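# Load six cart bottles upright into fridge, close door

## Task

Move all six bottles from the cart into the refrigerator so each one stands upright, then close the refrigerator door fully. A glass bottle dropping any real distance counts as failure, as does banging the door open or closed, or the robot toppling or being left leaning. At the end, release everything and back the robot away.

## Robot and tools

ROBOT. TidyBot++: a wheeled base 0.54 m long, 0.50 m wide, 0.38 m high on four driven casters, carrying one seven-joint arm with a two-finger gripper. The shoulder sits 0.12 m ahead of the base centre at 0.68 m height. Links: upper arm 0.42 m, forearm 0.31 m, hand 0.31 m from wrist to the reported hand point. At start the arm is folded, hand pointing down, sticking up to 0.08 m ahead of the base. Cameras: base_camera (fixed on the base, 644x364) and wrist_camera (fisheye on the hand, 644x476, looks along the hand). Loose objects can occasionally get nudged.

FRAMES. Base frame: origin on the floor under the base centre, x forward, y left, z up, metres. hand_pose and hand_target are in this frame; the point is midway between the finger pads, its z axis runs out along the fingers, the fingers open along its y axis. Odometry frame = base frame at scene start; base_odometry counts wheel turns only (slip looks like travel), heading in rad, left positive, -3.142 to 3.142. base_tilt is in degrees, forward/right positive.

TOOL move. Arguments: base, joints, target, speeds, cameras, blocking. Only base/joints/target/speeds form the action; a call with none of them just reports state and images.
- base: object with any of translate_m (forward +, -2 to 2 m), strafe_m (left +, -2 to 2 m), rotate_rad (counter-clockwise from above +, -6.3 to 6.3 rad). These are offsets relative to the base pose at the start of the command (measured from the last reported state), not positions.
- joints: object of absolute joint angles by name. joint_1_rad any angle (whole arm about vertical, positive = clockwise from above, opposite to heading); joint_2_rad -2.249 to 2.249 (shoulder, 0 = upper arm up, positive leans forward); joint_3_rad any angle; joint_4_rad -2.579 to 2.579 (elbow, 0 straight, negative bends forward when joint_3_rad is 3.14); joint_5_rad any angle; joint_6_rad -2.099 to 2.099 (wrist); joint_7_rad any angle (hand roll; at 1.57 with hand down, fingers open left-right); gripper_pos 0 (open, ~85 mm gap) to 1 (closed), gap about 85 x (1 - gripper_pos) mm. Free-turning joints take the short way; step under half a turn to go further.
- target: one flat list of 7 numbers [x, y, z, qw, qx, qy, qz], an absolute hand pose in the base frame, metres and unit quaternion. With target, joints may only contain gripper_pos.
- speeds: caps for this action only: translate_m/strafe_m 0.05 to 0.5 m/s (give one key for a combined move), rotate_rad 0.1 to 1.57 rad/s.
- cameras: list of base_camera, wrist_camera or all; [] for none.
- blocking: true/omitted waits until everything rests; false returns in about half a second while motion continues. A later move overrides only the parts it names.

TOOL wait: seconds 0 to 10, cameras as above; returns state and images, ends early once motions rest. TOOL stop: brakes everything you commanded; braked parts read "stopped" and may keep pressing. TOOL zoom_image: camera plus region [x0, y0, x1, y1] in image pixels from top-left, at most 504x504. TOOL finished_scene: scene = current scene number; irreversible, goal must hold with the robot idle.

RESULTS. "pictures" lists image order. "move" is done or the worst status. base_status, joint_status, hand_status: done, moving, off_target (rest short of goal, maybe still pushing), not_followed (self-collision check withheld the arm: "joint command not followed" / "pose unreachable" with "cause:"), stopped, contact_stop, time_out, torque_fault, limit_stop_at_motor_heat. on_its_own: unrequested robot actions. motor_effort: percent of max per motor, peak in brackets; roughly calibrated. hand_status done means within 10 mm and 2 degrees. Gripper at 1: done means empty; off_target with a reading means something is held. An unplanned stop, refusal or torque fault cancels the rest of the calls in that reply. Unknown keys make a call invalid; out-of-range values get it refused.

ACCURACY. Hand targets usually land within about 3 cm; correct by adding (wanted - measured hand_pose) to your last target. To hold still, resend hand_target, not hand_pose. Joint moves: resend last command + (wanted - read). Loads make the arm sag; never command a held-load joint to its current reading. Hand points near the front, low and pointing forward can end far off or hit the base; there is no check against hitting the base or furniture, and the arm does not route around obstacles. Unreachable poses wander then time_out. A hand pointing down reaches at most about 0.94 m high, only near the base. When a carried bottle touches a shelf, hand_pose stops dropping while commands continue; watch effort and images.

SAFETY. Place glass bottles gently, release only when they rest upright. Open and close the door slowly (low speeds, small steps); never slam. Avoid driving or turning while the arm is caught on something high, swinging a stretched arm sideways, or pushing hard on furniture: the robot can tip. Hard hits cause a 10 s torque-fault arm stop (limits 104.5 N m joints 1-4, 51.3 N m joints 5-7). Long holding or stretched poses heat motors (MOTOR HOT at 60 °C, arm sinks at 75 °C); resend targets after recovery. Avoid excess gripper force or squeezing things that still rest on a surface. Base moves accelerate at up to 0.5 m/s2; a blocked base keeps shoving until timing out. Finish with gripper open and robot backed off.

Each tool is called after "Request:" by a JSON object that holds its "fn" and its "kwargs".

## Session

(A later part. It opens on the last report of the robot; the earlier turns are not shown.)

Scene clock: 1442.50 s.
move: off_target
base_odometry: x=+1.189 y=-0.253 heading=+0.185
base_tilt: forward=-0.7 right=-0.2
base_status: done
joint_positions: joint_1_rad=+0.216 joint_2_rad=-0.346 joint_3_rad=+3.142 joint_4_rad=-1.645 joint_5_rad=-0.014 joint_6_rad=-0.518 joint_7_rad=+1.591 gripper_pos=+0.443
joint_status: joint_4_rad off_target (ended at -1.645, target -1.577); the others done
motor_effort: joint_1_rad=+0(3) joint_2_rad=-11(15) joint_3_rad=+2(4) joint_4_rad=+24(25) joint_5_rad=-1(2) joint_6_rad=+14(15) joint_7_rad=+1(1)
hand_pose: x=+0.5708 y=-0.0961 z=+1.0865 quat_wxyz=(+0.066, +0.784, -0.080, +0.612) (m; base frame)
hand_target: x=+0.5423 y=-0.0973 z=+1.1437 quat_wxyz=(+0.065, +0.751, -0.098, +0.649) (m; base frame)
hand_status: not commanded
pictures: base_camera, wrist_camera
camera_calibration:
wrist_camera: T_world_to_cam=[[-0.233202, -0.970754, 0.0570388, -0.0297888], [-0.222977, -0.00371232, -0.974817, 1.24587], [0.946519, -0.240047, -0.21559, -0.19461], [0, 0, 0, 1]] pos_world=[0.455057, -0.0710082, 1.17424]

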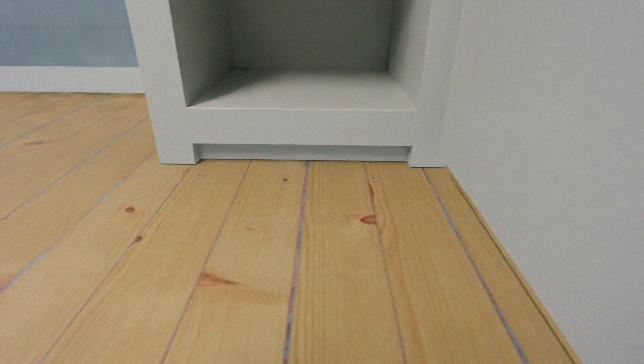

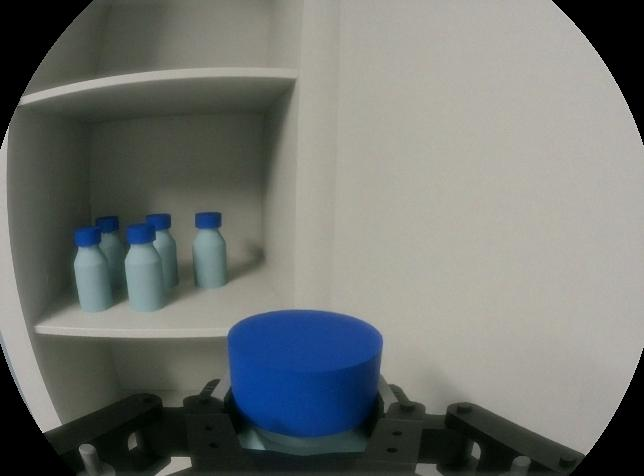

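Request:
{"fn": "move", "kwargs": {"base": {"translate_m": 0.029, "strafe_m": 0.0552, "rotate_rad": 0.0207}, "cameras": ["wrist_camera", "base_camera"]}}

Scene clock: 1470.43 s.
move: done
base_odometry: x=+1.208 y=-0.193 heading=+0.206
base_tilt: forward=-0.7 right=-0.2
base_status: done
joint_positions: joint_1_rad=+0.219 joint_2_rad=-0.347 joint_3_rad=+3.141 joint_4_rad=-1.645 joint_5_rad=-0.014 joint_6_rad=-0.518 joint_7_rad=+1.591 gripper_pos=+0.443
joint_status: not commanded
motor_effort: joint_1_rad=+1(2) joint_2_rad=-11(13) joint_3_rad=+2(5) joint_4_rad=+23(24) joint_5_rad=-1(2) joint_6_rad=+13(15) joint_7_rad=+0(1)
hand_pose: x=+0.5704 y=-0.0964 z=+1.0868 quat_wxyz=(+0.067, +0.784, -0.081, +0.612) (m; base frame)
hand_target: x=+0.5423 y=-0.0973 z=+1.1437 quat_wxyz=(+0.065, +0.751, -0.098, +0.649) (m; base frame)
hand_status: not commanded
pictures: base_camera, wrist_camera
camera_calibration:
wrist_camera: T_world_to_cam=[[-0.234398, -0.970433, 0.0575995, -0.0300342], [-0.222662, -0.00408212, -0.974887, 1.2459], [0.946298, -0.241337, -0.215122, -0.194795], [0, 0, 0, 1]] pos_world=[0.454711, -0.0710715, 1.17444]

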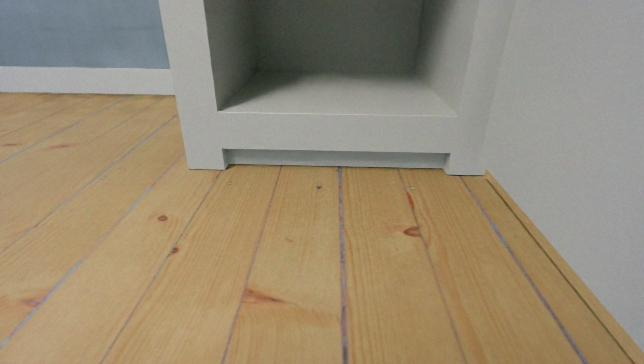

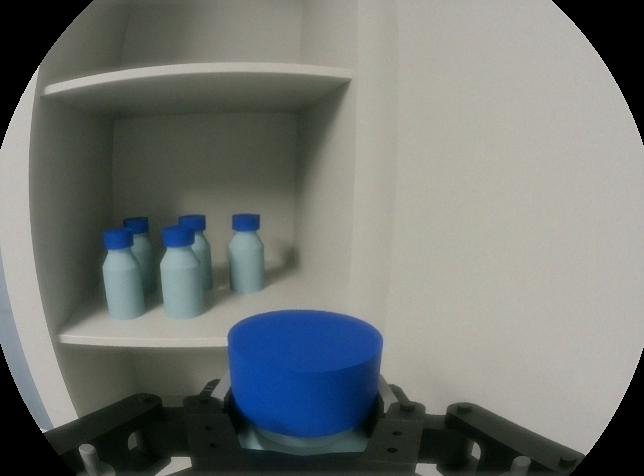

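Request:
{"fn": "zoom_image", "kwargs": {"camera": "base_camera", "region": [130, 110, 270, 210]}}

Request:
{"fn": "zoom_image", "kwargs": {"camera": "base_camera", "region": [420, 120, 644, 280]}}

Scaled by 3.600.

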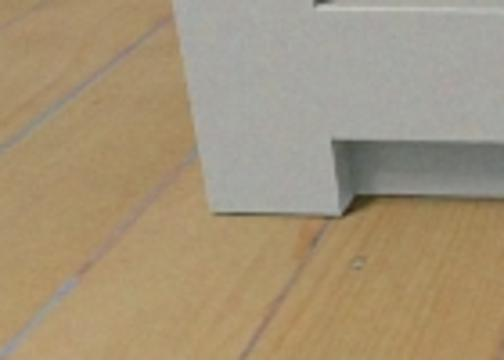

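Scaled by 2.250.

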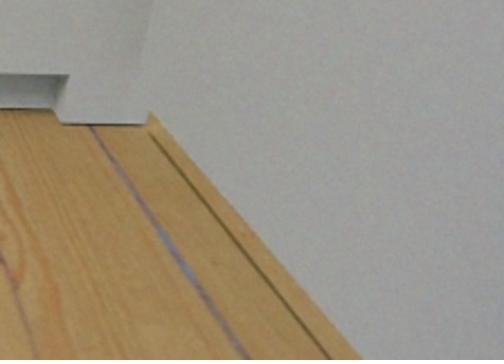

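Request:
{"fn": "move", "kwargs": {"base": {"translate_m": 0.465, "strafe_m": 0.005, "rotate_rad": 0.004}, "speeds": {"translate_m": 0.3}, "cameras": ["wrist_camera", "base_camera"]}}

Scene clock: 1495.83 s.
move: done
base_odometry: x=+1.662 y=-0.093 heading=+0.210
base_tilt: forward=-0.7 right=-0.2
base_status: done
joint_positions: joint_1_rad=+0.219 joint_2_rad=-0.356 joint_3_rad=+3.141 joint_4_rad=-1.644 joint_5_rad=-0.014 joint_6_rad=-0.519 joint_7_rad=+1.591 gripper_pos=+0.443
joint_status: not commanded
motor_effort: joint_1_rad=+1(1) joint_2_rad=-11(14) joint_3_rad=+2(3) joint_4_rad=+23(24) joint_5_rad=-1(2) joint_6_rad=+14(14) joint_7_rad=+0(1)
hand_pose: x=+0.5666 y=-0.0956 z=+1.0910 quat_wxyz=(+0.067, +0.781, -0.080, +0.615) (m; base frame)
hand_target: x=+0.5423 y=-0.0973 z=+1.1437 quat_wxyz=(+0.065, +0.751, -0.098, +0.649) (m; base frame)
hand_status: not commanded
pictures: base_camera, wrist_camera
camera_calibration:
wrist_camera: T_world_to_cam=[[-0.235114, -0.970269, 0.0574419, -0.029873], [-0.214536, -0.00583665, -0.976699, 1.2464], [0.947996, -0.241959, -0.206785, -0.200228], [0, 0, 0, 1]] pos_world=[0.45019, -0.0701569, 1.17767]

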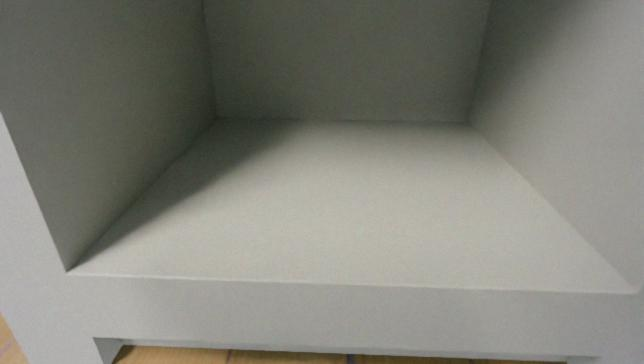

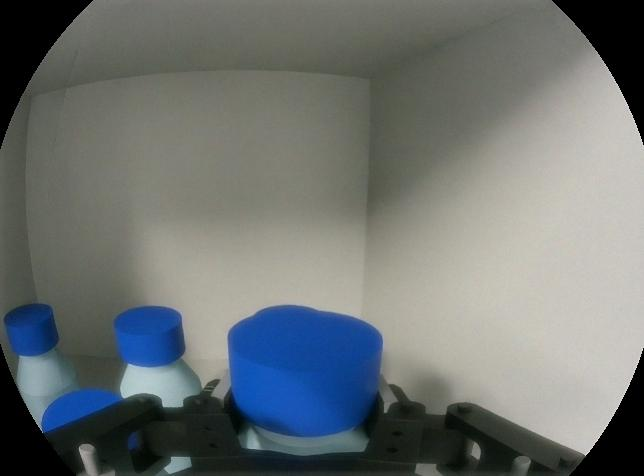

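Request:
{"fn": "move", "kwargs": {"joints": {"joint_1_rad": 0.229, "joint_2_rad": -0.40, "joint_4_rad": -1.80, "joint_6_rad": -0.313}, "cameras": ["wrist_camera"]}}

Scene clock: 1501.20 s.
move: done
base_odometry: x=+1.662 y=-0.093 heading=+0.210
base_tilt: forward=-0.7 right=-0.2
base_status: not commanded
joint_positions: joint_1_rad=+0.219 joint_2_rad=-0.357 joint_3_rad=+3.141 joint_4_rad=-1.788 joint_5_rad=-0.014 joint_6_rad=-0.381 joint_7_rad=+1.591 gripper_pos=+0.443
joint_status: all done
motor_effort: joint_1_rad=+0(2) joint_2_rad=-12(12) joint_3_rad=+2(2) joint_4_rad=+24(26) joint_5_rad=-1(1) joint_6_rad=+14(14) joint_7_rad=+1(1)
hand_pose: x=+0.5752 y=-0.0981 z=+1.0455 quat_wxyz=(+0.067, +0.783, -0.081, +0.613) (m; base frame)
hand_target: x=+0.5615 y=-0.1018 z=+1.0787 quat_wxyz=(+0.065, +0.749, -0.098, +0.652) (m; base frame)
hand_status: not commanded
pictures: wrist_camera
camera_calibration:
wrist_camera: T_world_to_cam=[[-0.236679, -0.969906, 0.0571358, -0.0263901], [-0.219127, -0.0040045, -0.975688, 1.20559], [0.946555, -0.243445, -0.211585, -0.212693], [0, 0, 0, 1]] pos_world=[0.459257, -0.0725473, 1.13278]

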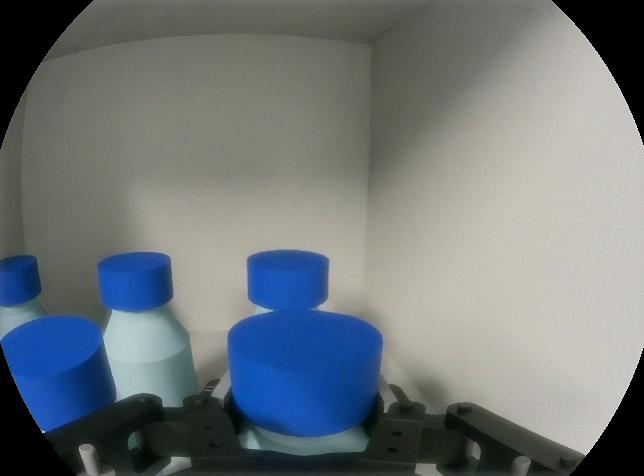

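Request:
{"fn": "move", "kwargs": {"joints": {"joint_1_rad": 0.229, "joint_2_rad": -0.40, "joint_4_rad": -1.83, "joint_6_rad": -0.298}, "cameras": []}}

Request:
{"fn": "move", "kwargs": {"joints": {"joint_1_rad": 0.229, "joint_2_rad": -0.40, "joint_4_rad": -1.852, "joint_6_rad": -0.283}, "cameras": []}}

Request:
{"fn": "move", "kwargs": {"joints": {"joint_1_rad": 0.229, "joint_2_rad": -0.40, "joint_4_rad": -1.872, "joint_6_rad": -0.274}, "cameras": ["wrist_camera"]}}

Scene clock: 1506.73 s.
move: done
base_odometry: x=+1.662 y=-0.093 heading=+0.210
base_tilt: forward=-0.7 right=-0.2
base_status: not commanded
joint_positions: joint_1_rad=+0.219 joint_2_rad=-0.359 joint_3_rad=+3.141 joint_4_rad=-1.807 joint_5_rad=-0.014 joint_6_rad=-0.353 joint_7_rad=+1.591 gripper_pos=+0.443
joint_status: all done
motor_effort: joint_1_rad=+0(1) joint_2_rad=-9(11) joint_3_rad=+2(2) joint_4_rad=+22(24) joint_5_rad=-1(1) joint_6_rad=+12(14) joint_7_rad=+1(1)
hand_pose: x=+0.5757 y=-0.0983 z=+1.0432 quat_wxyz=(+0.068, +0.779, -0.081, +0.617) (m; base frame)
hand_target: x=+0.5623 y=-0.1019 z=+1.0647 quat_wxyz=(+0.064, +0.754, -0.099, +0.646) (m; base frame)
hand_status: not commanded
pictures: none
No camera images: "cameras" was empty.

Scene clock: 1507.33 s.
move: done
base_odometry: x=+1.662 y=-0.093 heading=+0.210
base_tilt: forward=-0.7 right=-0.2
base_status: not commanded
joint_positions: joint_1_rad=+0.219 joint_2_rad=-0.363 joint_3_rad=+3.141 joint_4_rad=-1.822 joint_5_rad=-0.014 joint_6_rad=-0.330 joint_7_rad=+1.591 gripper_pos=+0.444
joint_status: all done
motor_effort: joint_1_rad=+1(2) joint_2_rad=-8(10) joint_3_rad=+2(3) joint_4_rad=+21(22) joint_5_rad=+0(1) joint_6_rad=+11(12) joint_7_rad=+1(1)
hand_pose: x=+0.5753 y=-0.0983 z=+1.0430 quat_wxyz=(+0.069, +0.776, -0.081, +0.622) (m; base frame)
hand_target: x=+0.5628 y=-0.1021 z=+1.0557 quat_wxyz=(+0.064, +0.756, -0.099, +0.644) (m; base frame)
hand_status: not commanded
pictures: none
No camera images: "cameras" was empty.

Scene clock: 1507.90 s.
move: done
base_odometry: x=+1.662 y=-0.093 heading=+0.210
base_tilt: forward=-0.7 right=-0.2
base_status: not commanded
joint_positions: joint_1_rad=+0.219 joint_2_rad=-0.369 joint_3_rad=+3.141 joint_4_rad=-1.835 joint_5_rad=-0.014 joint_6_rad=-0.313 joint_7_rad=+1.591 gripper_pos=+0.444
joint_status: all done
motor_effort: joint_1_rad=+2(3) joint_2_rad=-7(8) joint_3_rad=+3(3) joint_4_rad=+19(20) joint_5_rad=+0(0) joint_6_rad=+10(11) joint_7_rad=+1(1)
hand_pose: x=+0.5740 y=-0.0981 z=+1.0425 quat_wxyz=(+0.069, +0.773, -0.081, +0.626) (m; base frame)
hand_target: x=+0.5629 y=-0.1021 z=+1.0461 quat_wxyz=(+0.064, +0.760, -0.099, +0.639) (m; base frame)
hand_status: not commanded
pictures: wrist_camera
camera_calibration:
wrist_camera: T_world_to_cam=[[-0.239391, -0.969289, 0.0563089, -0.0240404], [-0.187995, -0.0106235, -0.982112, 1.19055], [0.952549, -0.245695, -0.179679, -0.249079], [0, 0, 0, 1]] pos_world=[0.455324, -0.0718518, 1.12586]

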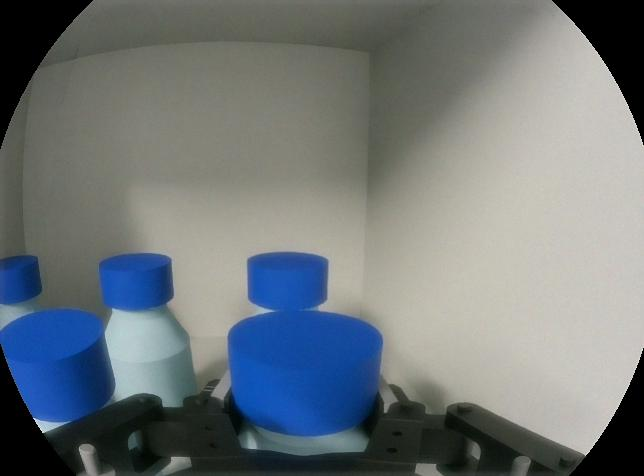

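Request:
{"fn": "move", "kwargs": {"joints": {"joint_1_rad": 0.229, "joint_2_rad": -0.40, "joint_4_rad": -1.884, "joint_6_rad": -0.27}, "cameras": []}}

Request:
{"fn": "move", "kwargs": {"joints": {"gripper_pos": 0.1}, "cameras": ["wrist_camera"]}}

Scene clock: 1511.53 s.
move: done
base_odometry: x=+1.662 y=-0.093 heading=+0.210
base_tilt: forward=-0.7 right=-0.2
base_status: not commanded
joint_positions: joint_1_rad=+0.219 joint_2_rad=-0.372 joint_3_rad=+3.141 joint_4_rad=-1.843 joint_5_rad=-0.014 joint_6_rad=-0.304 joint_7_rad=+1.591 gripper_pos=+0.444
joint_status: all done
motor_effort: joint_1_rad=+2(3) joint_2_rad=-7(7) joint_3_rad=+3(4) joint_4_rad=+18(19) joint_5_rad=+0(0) joint_6_rad=+9(10) joint_7_rad=+1(1)
hand_pose: x=+0.5732 y=-0.0980 z=+1.0422 quat_wxyz=(+0.069, +0.771, -0.081, +0.628) (m; base frame)
hand_target: x=+0.5628 y=-0.1021 z=+1.0399 quat_wxyz=(+0.063, +0.762, -0.100, +0.636) (m; base frame)
hand_status: not commanded
pictures: none
No camera images: "cameras" was empty.

Scene clock: 1512.37 s.
move: done
base_odometry: x=+1.662 y=-0.093 heading=+0.210
base_tilt: forward=-0.7 right=-0.2
base_status: not commanded
joint_positions: joint_1_rad=+0.220 joint_2_rad=-0.372 joint_3_rad=+3.141 joint_4_rad=-1.848 joint_5_rad=-0.014 joint_6_rad=-0.304 joint_7_rad=+1.591 gripper_pos=+0.100
joint_status: all done
motor_effort: joint_1_rad=+0(2) joint_2_rad=-8(9) joint_3_rad=+1(4) joint_4_rad=+19(21) joint_5_rad=-1(1) joint_6_rad=+9(11) joint_7_rad=+0(1)
hand_pose: x=+0.5730 y=-0.0980 z=+1.0393 quat_wxyz=(+0.069, +0.773, -0.081, +0.626) (m; base frame)
hand_target: x=+0.5628 y=-0.1021 z=+1.0399 quat_wxyz=(+0.063, +0.762, -0.100, +0.636) (m; base frame)
hand_status: not commanded
pictures: wrist_camera
camera_calibration:
wrist_camera: T_world_to_cam=[[-0.239646, -0.969228, 0.056282, -0.0237966], [-0.18774, -0.0106136, -0.982162, 1.18709], [0.952535, -0.245937, -0.179419, -0.249027], [0, 0, 0, 1]] pos_world=[0.454368, -0.07171, 1.12257]

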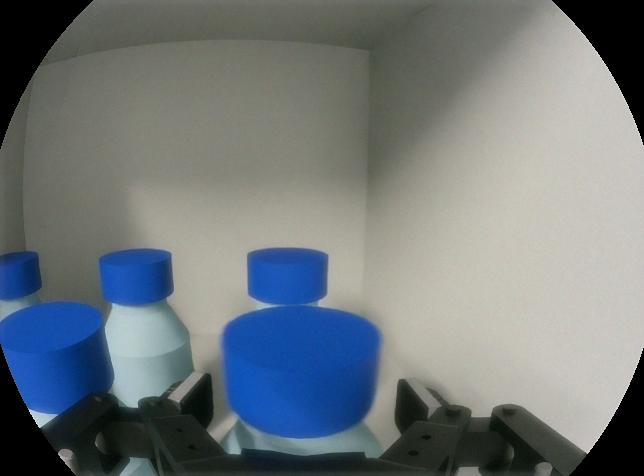

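Request:
{"fn": "move", "kwargs": {"base": {"translate_m": -0.612, "strafe_m": 0.106}, "speeds": {"translate_m": 0.5}, "cameras": ["wrist_camera", "base_camera"]}}

Scene clock: 1536.77 s.
move: done
base_odometry: x=+1.041 y=-0.117 heading=+0.210
base_tilt: forward=-0.7 right=-0.2
base_status: done
joint_positions: joint_1_rad=+0.220 joint_2_rad=-0.380 joint_3_rad=+3.141 joint_4_rad=-1.848 joint_5_rad=-0.014 joint_6_rad=-0.304 joint_7_rad=+1.591 gripper_pos=+0.100
joint_status: not commanded
motor_effort: joint_1_rad=+0(1) joint_2_rad=-6(10) joint_3_rad=+2(3) joint_4_rad=+19(20) joint_5_rad=-1(1) joint_6_rad=+10(10) joint_7_rad=+0(1)
hand_pose: x=+0.5702 y=-0.0976 z=+1.0429 quat_wxyz=(+0.070, +0.770, -0.081, +0.629) (m; base frame)
hand_target: x=+0.5628 y=-0.1021 z=+1.0399 quat_wxyz=(+0.063, +0.762, -0.100, +0.636) (m; base frame)
hand_status: not commanded
pictures: base_camera, wrist_camera
camera_calibration:
wrist_camera: T_world_to_cam=[[-0.240468, -0.969036, 0.0560811, -0.0235619], [-0.180269, -0.0121865, -0.983542, 1.18711], [0.953771, -0.24662, -0.171757, -0.254346], [0, 0, 0, 1]] pos_world=[0.450921, -0.0710924, 1.12521]

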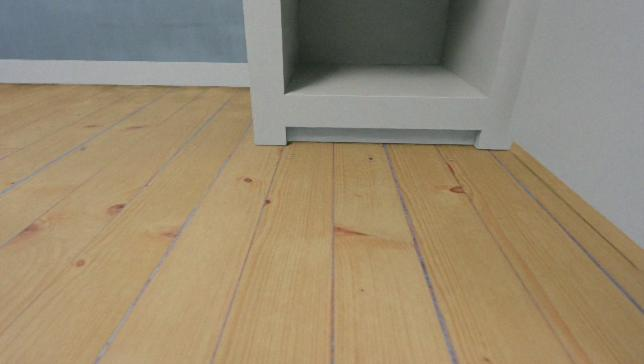

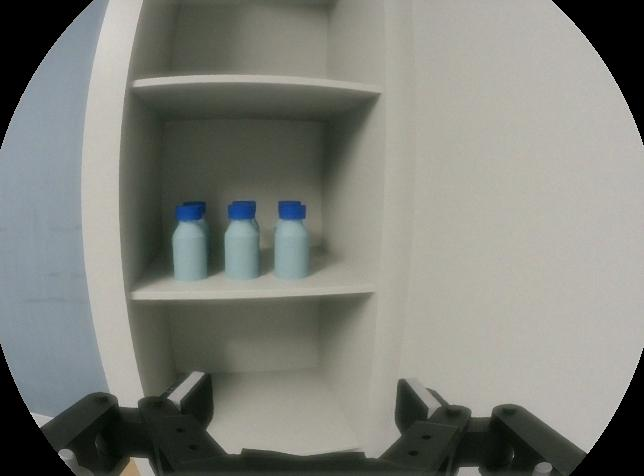

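Request:
{"fn": "zoom_image", "kwargs": {"camera": "wrist_camera", "region": [120, 160, 380, 320]}}

Request:
{"fn": "zoom_image", "kwargs": {"camera": "base_camera", "region": [200, 90, 340, 190]}}

Request:
{"fn": "zoom_image", "kwargs": {"camera": "base_camera", "region": [420, 100, 644, 260]}}

Scaled by 1.938.

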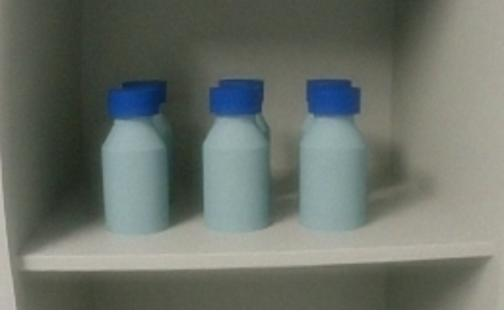

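Scaled by 3.600.

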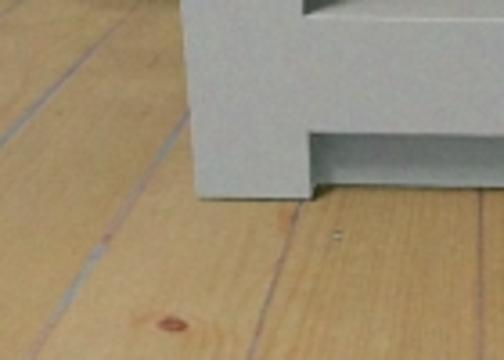

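Scaled by 2.250.

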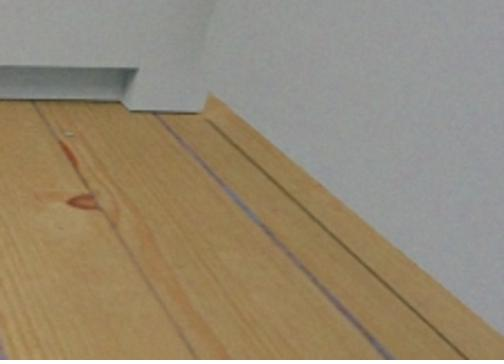

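Request:
{"fn": "move", "kwargs": {"base": {"translate_m": -0.145, "strafe_m": -0.844, "rotate_rad": 0.004}, "joints": {"joint_1_rad": 0.0, "joint_2_rad": -0.66, "joint_4_rad": -1.69, "joint_6_rad": -0.74, "gripper_pos": 0.9}, "cameras": ["wrist_camera", "base_camera"]}}

Scene clock: 1605.37 s.
move: done
base_odometry: x=+1.075 y=-0.973 heading=+0.214
base_tilt: forward=-0.7 right=-0.2
base_status: done
joint_positions: joint_1_rad=+0.019 joint_2_rad=-0.652 joint_3_rad=+3.141 joint_4_rad=-1.719 joint_5_rad=-0.014 joint_6_rad=-0.691 joint_7_rad=+1.591 gripper_pos=+0.900
joint_status: all done
motor_effort: joint_1_rad=+0(4) joint_2_rad=+2(10) joint_3_rad=+1(5) joint_4_rad=+19(21) joint_5_rad=-1(2) joint_6_rad=+9(10) joint_7_rad=+0(1)
hand_pose: x=+0.4447 y=-0.0016 z=+1.1104 quat_wxyz=(+0.006, +0.770, -0.001, +0.638) (m; base frame)
hand_target: x=+0.4357 y=+0.0013 z=+1.1144 quat_wxyz=(-0.010, +0.774, -0.012, +0.633) (m; base frame)
hand_status: not commanded
pictures: base_camera, wrist_camera
camera_calibration:
wrist_camera: T_world_to_cam=[[-0.0381221, -0.997616, 0.0575315, -0.0561772], [-0.16011, -0.0507315, -0.985795, 1.22553], [0.986363, -0.0467919, -0.157794, -0.129032], [0, 0, 0, 1]] pos_world=[0.32135, 0.0000922814, 1.191]

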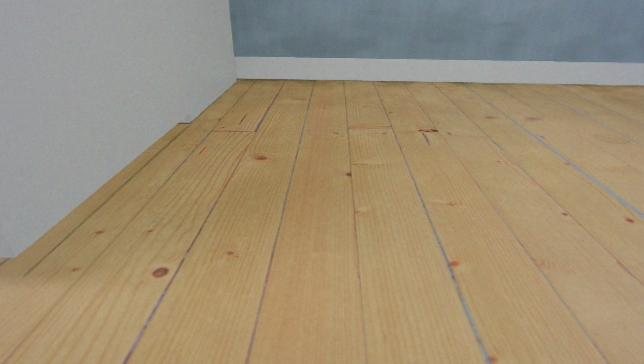

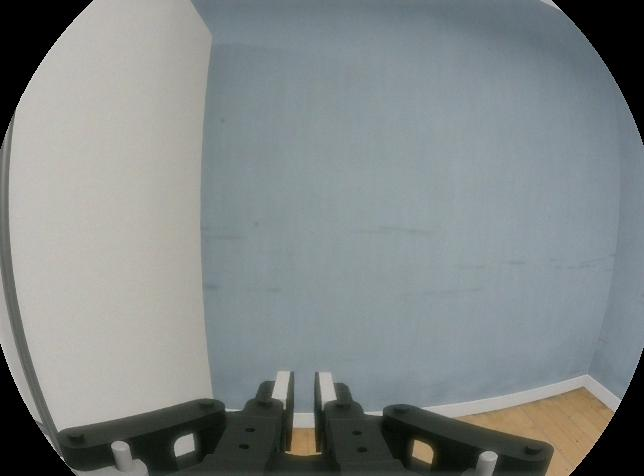

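Request:
{"fn": "zoom_image", "kwargs": {"camera": "base_camera", "region": [0, 60, 250, 280]}}

Scaled by 2.016.

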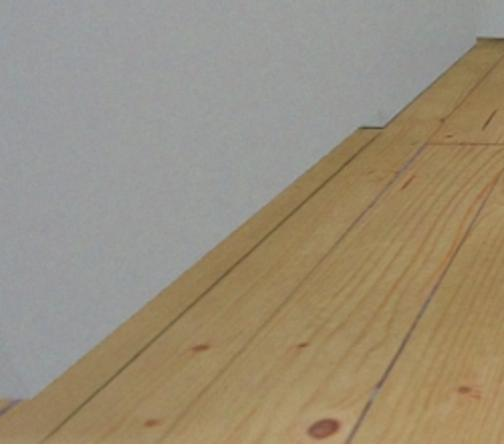

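Request:
{"fn": "move", "kwargs": {"base": {"translate_m": 0.83, "strafe_m": -0.512, "rotate_rad": 1.58}, "speeds": {"translate_m": 0.4, "rotate_rad": 0.8}, "joints": {"joint_1_rad": 0.0, "joint_2_rad": -0.198, "joint_4_rad": -2.249, "joint_6_rad": 0.2506, "gripper_pos": 0.9}, "cameras": ["wrist_camera", "base_camera"]}}

Scene clock: 1652.30 s.
move: done
base_odometry: x=+1.995 y=-1.297 heading=+1.794
base_tilt: forward=-0.7 right=-0.2
base_status: done
joint_positions: joint_1_rad=+0.012 joint_2_rad=-0.218 joint_3_rad=+3.142 joint_4_rad=-2.213 joint_5_rad=-0.014 joint_6_rad=+0.210 joint_7_rad=+1.591 gripper_pos=+0.900
joint_status: all done
motor_effort: joint_1_rad=+0(2) joint_2_rad=-11(15) joint_3_rad=+1(3) joint_4_rad=+19(21) joint_5_rad=-1(2) joint_6_rad=+10(11) joint_7_rad=+0(1)
hand_pose: x=+0.6188 y=-0.0059 z=+0.8973 quat_wxyz=(+0.007, +0.778, -0.003, +0.628) (m; base frame)
hand_target: x=+0.6182 y=+0.0013 z=+0.8783 quat_wxyz=(-0.010, +0.783, -0.012, +0.621) (m; base frame)
hand_status: not commanded
pictures: base_camera, wrist_camera
camera_calibration:
wrist_camera: T_world_to_cam=[[-0.0430982, -0.997441, 0.0570463, -0.0380681], [-0.187208, -0.0480253, -0.981146, 1.05573], [0.981374, -0.0529652, -0.184659, -0.307459], [0, 0, 0, 1]] pos_world=[0.497734, -0.00355346, 0.981225]

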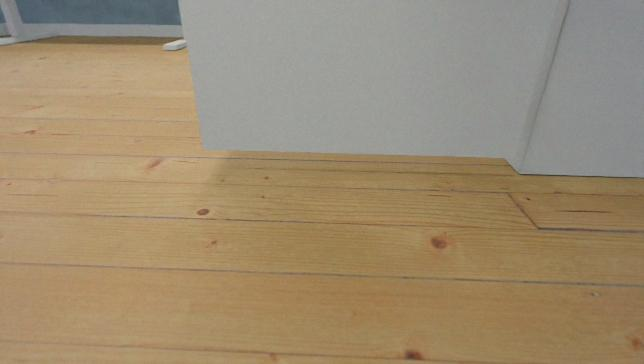

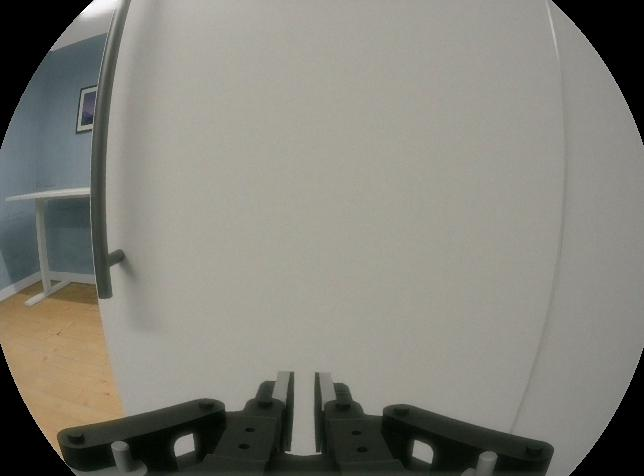

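Request:
{"fn": "zoom_image", "kwargs": {"camera": "base_camera", "region": [140, 100, 280, 200]}}

Request:
{"fn": "zoom_image", "kwargs": {"camera": "base_camera", "region": [460, 110, 600, 210]}}

Scaled by 3.600.

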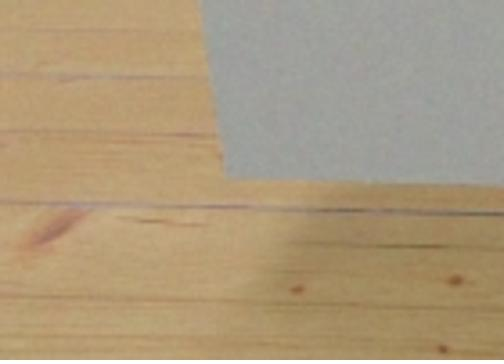

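Scaled by 3.600.

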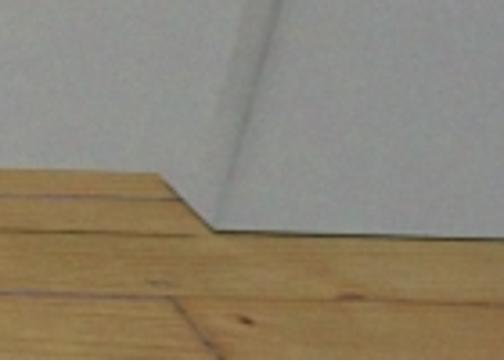

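Request:
{"fn": "move", "kwargs": {"base": {"translate_m": 0.4456, "strafe_m": 0.2627, "rotate_rad": -0.414}, "speeds": {"translate_m": 0.16, "rotate_rad": 0.14}, "cameras": ["wrist_camera", "base_camera"]}}

Scene clock: 1731.80 s.
move: done
base_odometry: x=+1.640 y=-0.921 heading=+1.379
base_tilt: forward=-0.7 right=-0.2
base_status: done
joint_positions: joint_1_rad=+0.011 joint_2_rad=-0.209 joint_3_rad=+3.146 joint_4_rad=-2.248 joint_5_rad=-0.014 joint_6_rad=+0.230 joint_7_rad=+1.591 gripper_pos=+0.900
joint_status: not commanded
motor_effort: joint_1_rad=+0(5) joint_2_rad=-11(14) joint_3_rad=+2(3) joint_4_rad=+19(26) joint_5_rad=-1(1) joint_6_rad=+9(14) joint_7_rad=+0(1)
hand_pose: x=+0.6147 y=-0.0071 z=+0.8785 quat_wxyz=(+0.007, +0.786, -0.005, +0.618) (m; base frame)
hand_target: x=+0.6182 y=+0.0013 z=+0.8783 quat_wxyz=(-0.010, +0.783, -0.012, +0.621) (m; base frame)
hand_status: not commanded
pictures: base_camera, wrist_camera
camera_calibration:
wrist_camera: T_world_to_cam=[[-0.0438973, -0.997397, 0.0571982, -0.0379307], [-0.210576, -0.0467297, -0.97646, 1.04678], [0.976591, -0.0549085, -0.207977, -0.283563], [0, 0, 0, 1]] pos_world=[0.495686, -0.00448645, 0.96533]

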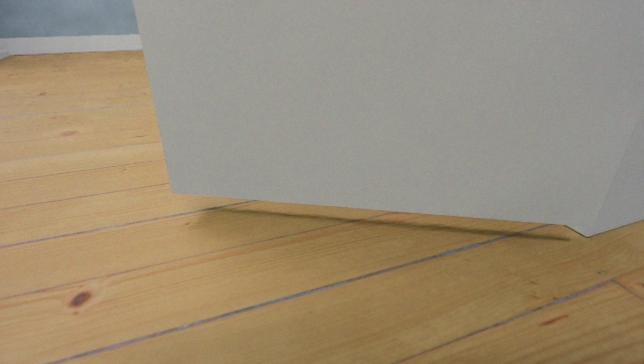

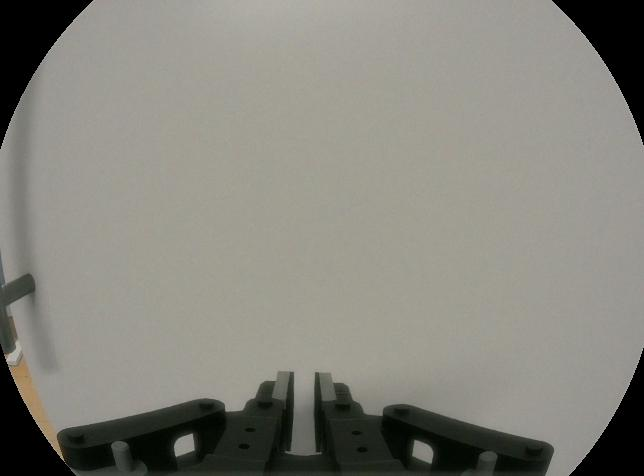

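Request:
{"fn": "wait", "kwargs": {"seconds": 0, "cameras": ["wrist_camera", "base_camera"]}}

Scene clock: 1751.97 s.
base_odometry: x=+1.640 y=-0.921 heading=+1.379
base_tilt: forward=-0.7 right=-0.2
base_status: done
joint_positions: joint_1_rad=+0.011 joint_2_rad=-0.209 joint_3_rad=+3.146 joint_4_rad=-2.248 joint_5_rad=-0.014 joint_6_rad=+0.230 joint_7_rad=+1.591 gripper_pos=+0.900
joint_status: not commanded
motor_effort: joint_1_rad=+0(5) joint_2_rad=-12(14) joint_3_rad=+1(3) joint_4_rad=+18(26) joint_5_rad=-1(1) joint_6_rad=+9(14) joint_7_rad=+0(1)
hand_pose: x=+0.6147 y=-0.0071 z=+0.8785 quat_wxyz=(+0.007, +0.786, -0.005, +0.618) (m; base frame)
hand_target: x=+0.6182 y=+0.0013 z=+0.8783 quat_wxyz=(-0.010, +0.783, -0.012, +0.621) (m; base frame)
hand_status: not commanded
pictures: base_camera, wrist_camera
camera_calibration:
wrist_camera: T_world_to_cam=[[-0.0438973, -0.997397, 0.0571982, -0.0379307], [-0.210576, -0.0467297, -0.97646, 1.04678], [0.976591, -0.0549085, -0.207977, -0.283563], [0, 0, 0, 1]] pos_world=[0.495686, -0.00448645, 0.96533]

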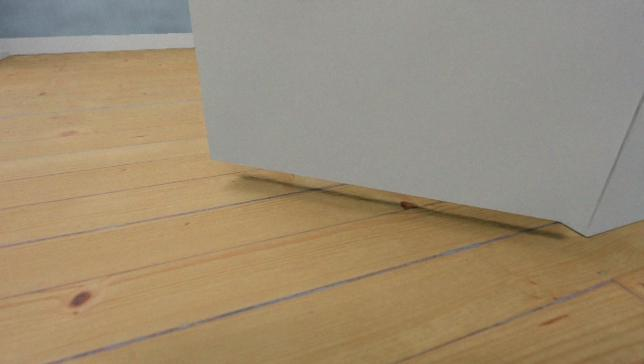

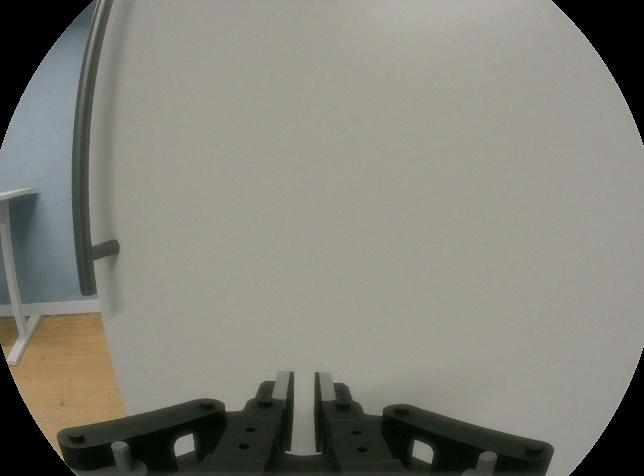

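Request:
{"fn": "move", "kwargs": {"base": {"translate_m": 0.512, "strafe_m": 0.392, "rotate_rad": -0.796}, "speeds": {"translate_m": 0.15, "rotate_rad": 0.18}, "cameras": ["wrist_camera", "base_camera"]}}

Request:
{"fn": "wait", "kwargs": {"seconds": 1, "cameras": ["wrist_camera", "base_camera"]}}

Scene clock: 1766.63 s.
move: done
base_odometry: x=+1.353 y=-0.344 heading=+0.584
base_tilt: forward=-0.7 right=-0.2
base_status: done
joint_positions: joint_1_rad=+0.010 joint_2_rad=-0.209 joint_3_rad=+3.145 joint_4_rad=-2.257 joint_5_rad=-0.014 joint_6_rad=+0.231 joint_7_rad=+1.591 gripper_pos=+0.900
joint_status: not commanded
motor_effort: joint_1_rad=+1(2) joint_2_rad=-11(12) joint_3_rad=+2(3) joint_4_rad=+17(27) joint_5_rad=-1(1) joint_6_rad=+9(16) joint_7_rad=+0(1)
hand_pose: x=+0.6129 y=-0.0066 z=+0.8731 quat_wxyz=(+0.007, +0.789, -0.004, +0.615) (m; base frame)
hand_target: x=+0.6182 y=+0.0013 z=+0.8783 quat_wxyz=(-0.010, +0.783, -0.012, +0.621) (m; base frame)
hand_status: not commanded
pictures: base_camera, wrist_camera
camera_calibration:
wrist_camera: T_world_to_cam=[[-0.0425945, -0.997434, 0.0575367, -0.0383542], [-0.219061, -0.0468639, -0.974585, 1.04464], [0.974781, -0.054116, -0.216503, -0.274278], [0, 0, 0, 1]] pos_world=[0.494568, -0.00414252, 0.96092]

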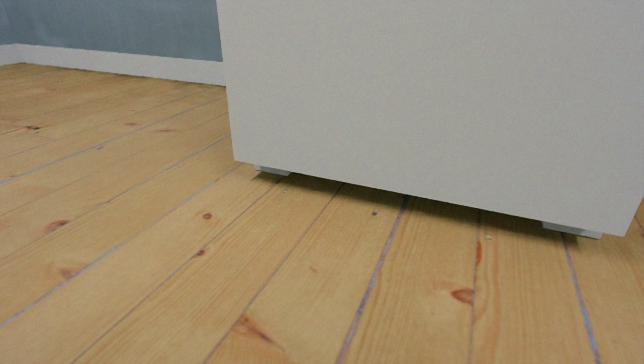

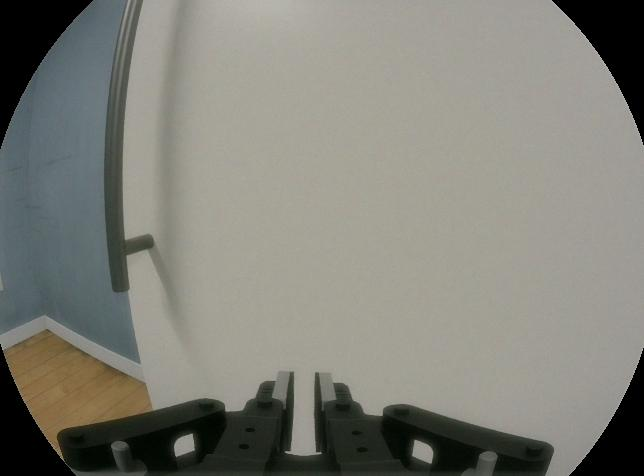

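Scene clock: 1767.63 s.
base_odometry: x=+1.353 y=-0.344 heading=+0.584
base_tilt: forward=-0.7 right=-0.2
base_status: done
joint_positions: joint_1_rad=+0.010 joint_2_rad=-0.209 joint_3_rad=+3.145 joint_4_rad=-2.257 joint_5_rad=-0.014 joint_6_rad=+0.231 joint_7_rad=+1.591 gripper_pos=+0.900
joint_status: not commanded
motor_effort: joint_1_rad=+0(2) joint_2_rad=-10(12) joint_3_rad=+1(3) joint_4_rad=+18(27) joint_5_rad=-1(1) joint_6_rad=+9(16) joint_7_rad=+0(1)
hand_pose: x=+0.6129 y=-0.0066 z=+0.8731 quat_wxyz=(+0.007, +0.789, -0.004, +0.615) (m; base frame)
hand_target: x=+0.6182 y=+0.0013 z=+0.8783 quat_wxyz=(-0.010, +0.783, -0.012, +0.621) (m; base frame)
hand_status: not commanded
wait: 1.00 s; at rest by 0.27 s
pictures: base_camera, wrist_camera
camera_calibration:
wrist_camera: T_world_to_cam=[[-0.0425945, -0.997434, 0.0575367, -0.0383542], [-0.219061, -0.0468639, -0.974585, 1.04464], [0.974781, -0.054116, -0.216503, -0.274278], [0, 0, 0, 1]] pos_world=[0.494568, -0.00414252, 0.96092]

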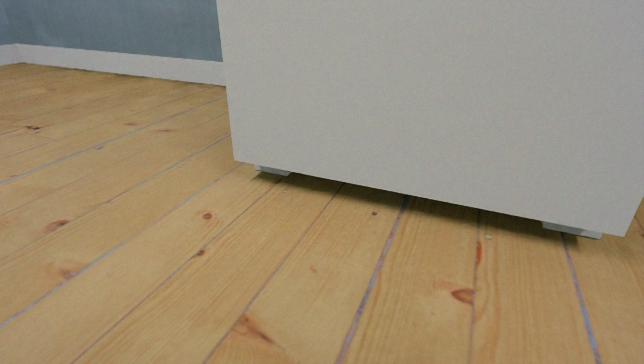

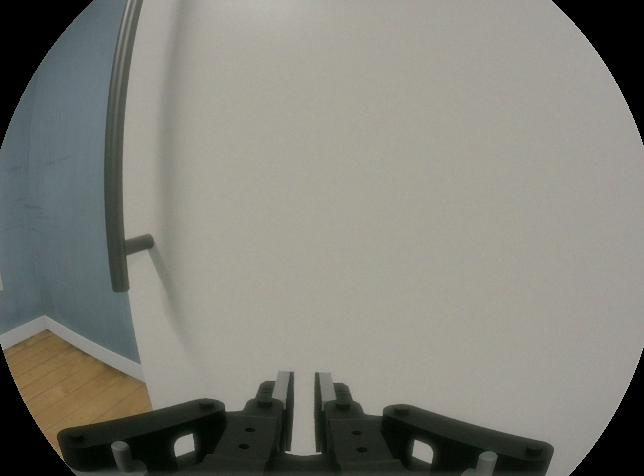

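Request:
{"fn": "zoom_image", "kwargs": {"camera": "base_camera", "region": [180, 110, 320, 210]}}

Request:
{"fn": "zoom_image", "kwargs": {"camera": "base_camera", "region": [504, 170, 644, 270]}}

Scaled by 3.600.

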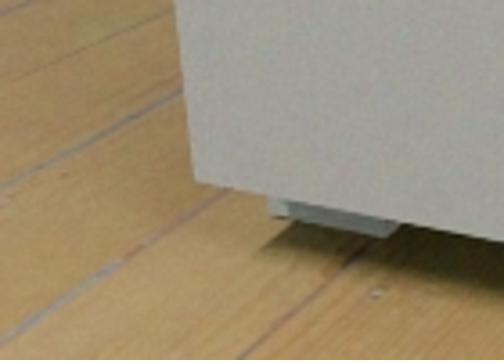

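Scaled by 3.600.

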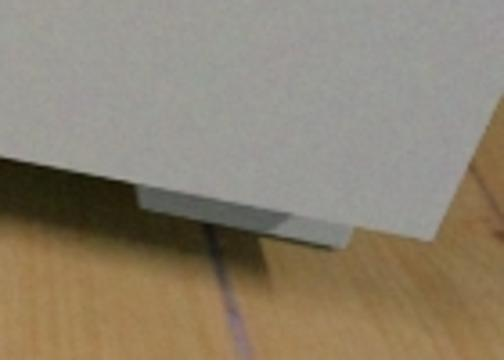

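Request:
{"fn": "move", "kwargs": {"base": {"translate_m": 0.109, "strafe_m": 0.295, "rotate_rad": -0.366}, "speeds": {"translate_m": 0.35, "rotate_rad": 0.6}, "cameras": ["wrist_camera", "base_camera"]}}

Scene clock: 1811.63 s.
move: done
base_odometry: x=+1.281 y=-0.037 heading=+0.217
base_tilt: forward=-0.7 right=-0.2
base_status: done
joint_positions: joint_1_rad=+0.009 joint_2_rad=-0.209 joint_3_rad=+3.143 joint_4_rad=-2.257 joint_5_rad=-0.014 joint_6_rad=+0.231 joint_7_rad=+1.591 gripper_pos=+0.900
joint_status: not commanded
motor_effort: joint_1_rad=+0(1) joint_2_rad=-11(11) joint_3_rad=+2(2) joint_4_rad=+18(19) joint_5_rad=-1(1) joint_6_rad=+9(10) joint_7_rad=+0(1)
hand_pose: x=+0.6129 y=-0.0049 z=+0.8731 quat_wxyz=(+0.006, +0.789, -0.003, +0.615) (m; base frame)
hand_target: x=+0.6182 y=+0.0013 z=+0.8783 quat_wxyz=(-0.010, +0.783, -0.012, +0.621) (m; base frame)
hand_status: not commanded
pictures: base_camera, wrist_camera
camera_calibration:
wrist_camera: T_world_to_cam=[[-0.0393875, -0.99754, 0.0579866, -0.039043], [-0.218913, -0.0480073, -0.974563, 1.0446], [0.974949, -0.0510796, -0.216484, -0.274288], [0, 0, 0, 1]] pos_world=[0.494556, -0.00280908, 0.960914]

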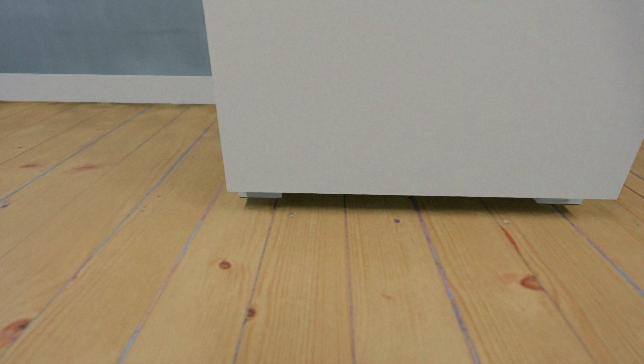

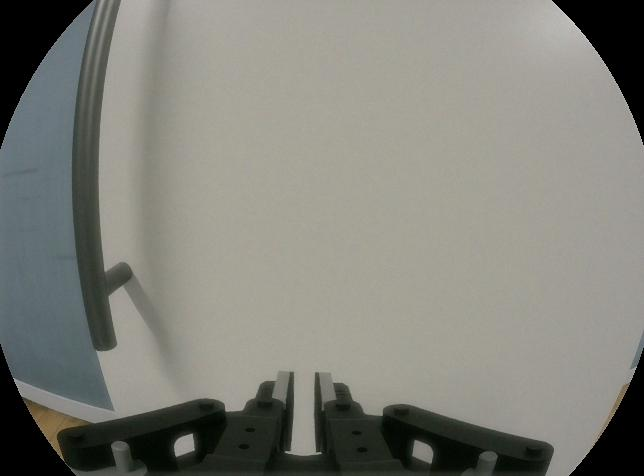

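Request:
{"fn": "move", "kwargs": {"base": {"translate_m": 0.135, "strafe_m": -0.02, "rotate_rad": 0.012}, "speeds": {"translate_m": 0.09}, "cameras": ["wrist_camera", "base_camera"]}}

Scene clock: 1828.53 s.
move: done
base_odometry: x=+1.416 y=-0.028 heading=+0.228
base_tilt: forward=-0.8 right=-0.2
base_status: done
joint_positions: joint_1_rad=+0.006 joint_2_rad=-0.287 joint_3_rad=+3.137 joint_4_rad=-2.314 joint_5_rad=-0.014 joint_6_rad=+0.216 joint_7_rad=+1.591 gripper_pos=+0.900
joint_status: not commanded
motor_effort: joint_1_rad=+1(3) joint_2_rad=+5(11) joint_3_rad=+3(5) joint_4_rad=+31(34) joint_5_rad=-1(2) joint_6_rad=+18(20) joint_7_rad=+0(1)
hand_pose: x=+0.5843 y=+0.0002 z=+0.8725 quat_wxyz=(+0.004, +0.787, +0.002, +0.617) (m; base frame)
hand_target: x=+0.6182 y=+0.0013 z=+0.8783 quat_wxyz=(-0.010, +0.783, -0.012, +0.621) (m; base frame)
hand_status: not commanded
pictures: base_camera, wrist_camera
camera_calibration:
wrist_camera: T_world_to_cam=[[-0.0300059, -0.997783, 0.0594058, -0.0417465], [-0.213117, -0.0516797, -0.975659, 1.03562], [0.976566, -0.0419359, -0.211094, -0.251955], [0, 0, 0, 1]] pos_world=[0.465507, 0.00130086, 0.95971]

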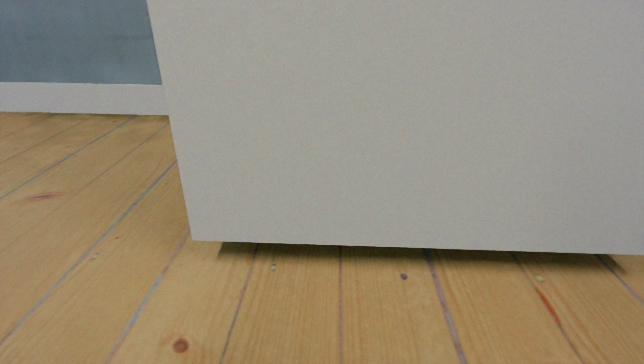

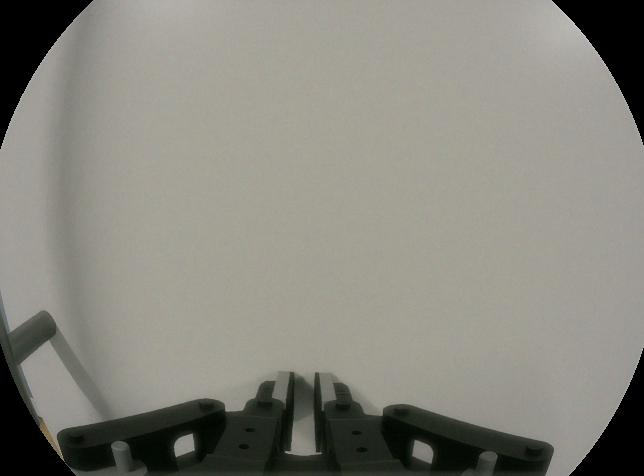

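Request:
{"fn": "move", "kwargs": {"base": {"translate_m": -0.1}, "speeds": {"translate_m": 0.12}, "cameras": []}}

Request:
{"fn": "move", "kwargs": {"base": {"translate_m": -0.45}, "joints": {"joint_1_rad": 0.0, "joint_2_rad": -0.66, "joint_4_rad": -1.69, "joint_6_rad": -0.74}, "cameras": ["wrist_camera", "base_camera"]}}

Scene clock: 1834.53 s.
move: done
base_odometry: x=+1.319 y=-0.051 heading=+0.228
base_tilt: forward=-0.7 right=-0.2
base_status: done
joint_positions: joint_1_rad=+0.006 joint_2_rad=-0.207 joint_3_rad=+3.138 joint_4_rad=-2.269 joint_5_rad=-0.014 joint_6_rad=+0.237 joint_7_rad=+1.591 gripper_pos=+0.900
joint_status: not commanded
motor_effort: joint_1_rad=+0(2) joint_2_rad=-10(12) joint_3_rad=+1(4) joint_4_rad=+17(30) joint_5_rad=-1(1) joint_6_rad=+10(17) joint_7_rad=+0(1)
hand_pose: x=+0.6109 y=-0.0004 z=+0.8671 quat_wxyz=(+0.004, +0.791, +0.001, +0.612) (m; base frame)
hand_target: x=+0.6182 y=+0.0013 z=+0.8783 quat_wxyz=(-0.010, +0.783, -0.012, +0.621) (m; base frame)
hand_status: not commanded
pictures: none
No camera images: "cameras" was empty.

Scene clock: 1836.80 s.
move: done
base_odometry: x=+0.880 y=-0.153 heading=+0.229
base_tilt: forward=-0.7 right=-0.2
base_status: done
joint_positions: joint_1_rad=+0.006 joint_2_rad=-0.662 joint_3_rad=+3.138 joint_4_rad=-1.719 joint_5_rad=-0.014 joint_6_rad=-0.689 joint_7_rad=+1.591 gripper_pos=+0.900
joint_status: all done
motor_effort: joint_1_rad=+0(2) joint_2_rad=+3(15) joint_3_rad=+2(2) joint_4_rad=+17(20) joint_5_rad=-1(1) joint_6_rad=+9(10) joint_7_rad=+0(1)
hand_pose: x=+0.4404 y=+0.0044 z=+1.1140 quat_wxyz=(+0.001, +0.766, +0.006, +0.643) (m; base frame)
hand_target: x=+0.4357 y=+0.0013 z=+1.1144 quat_wxyz=(-0.010, +0.774, -0.012, +0.633) (m; base frame)
hand_status: not commanded
pictures: base_camera, wrist_camera
camera_calibration:
wrist_camera: T_world_to_cam=[[-0.0230131, -0.997979, 0.059225, -0.0591057], [-0.147934, -0.0551892, -0.987456, 1.22526], [0.98873, -0.0314858, -0.146365, -0.137819], [0, 0, 0, 1]] pos_world=[0.316162, 0.00429533, 1.19322]

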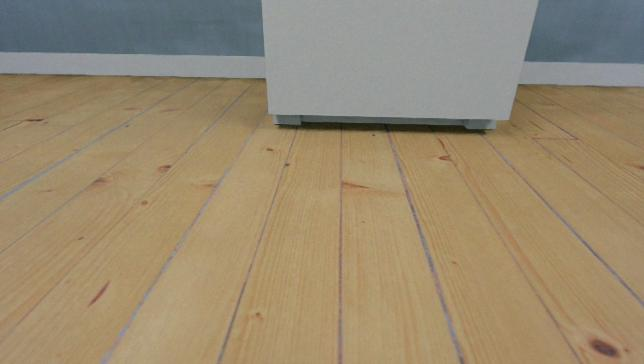

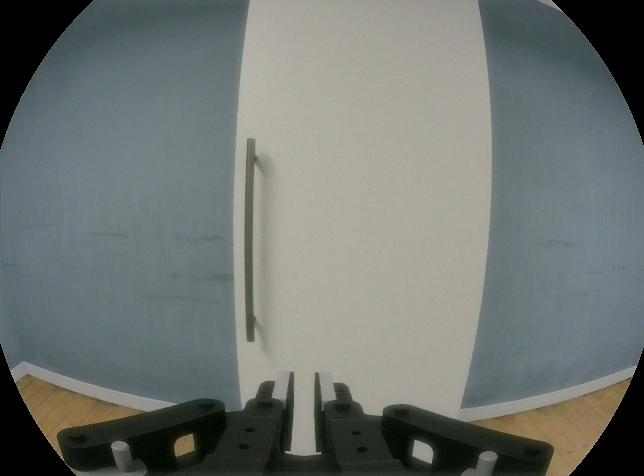

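Request:
{"fn": "zoom_image", "kwargs": {"camera": "base_camera", "region": [240, 60, 540, 150]}}

Scaled by 1.680.

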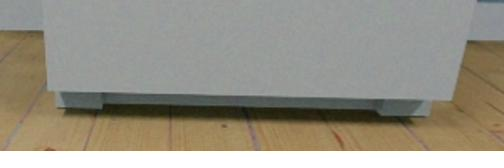

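Request:
{"fn": "finished_scene", "kwargs": {"scene": 2}}

The scene is finished: the task was done.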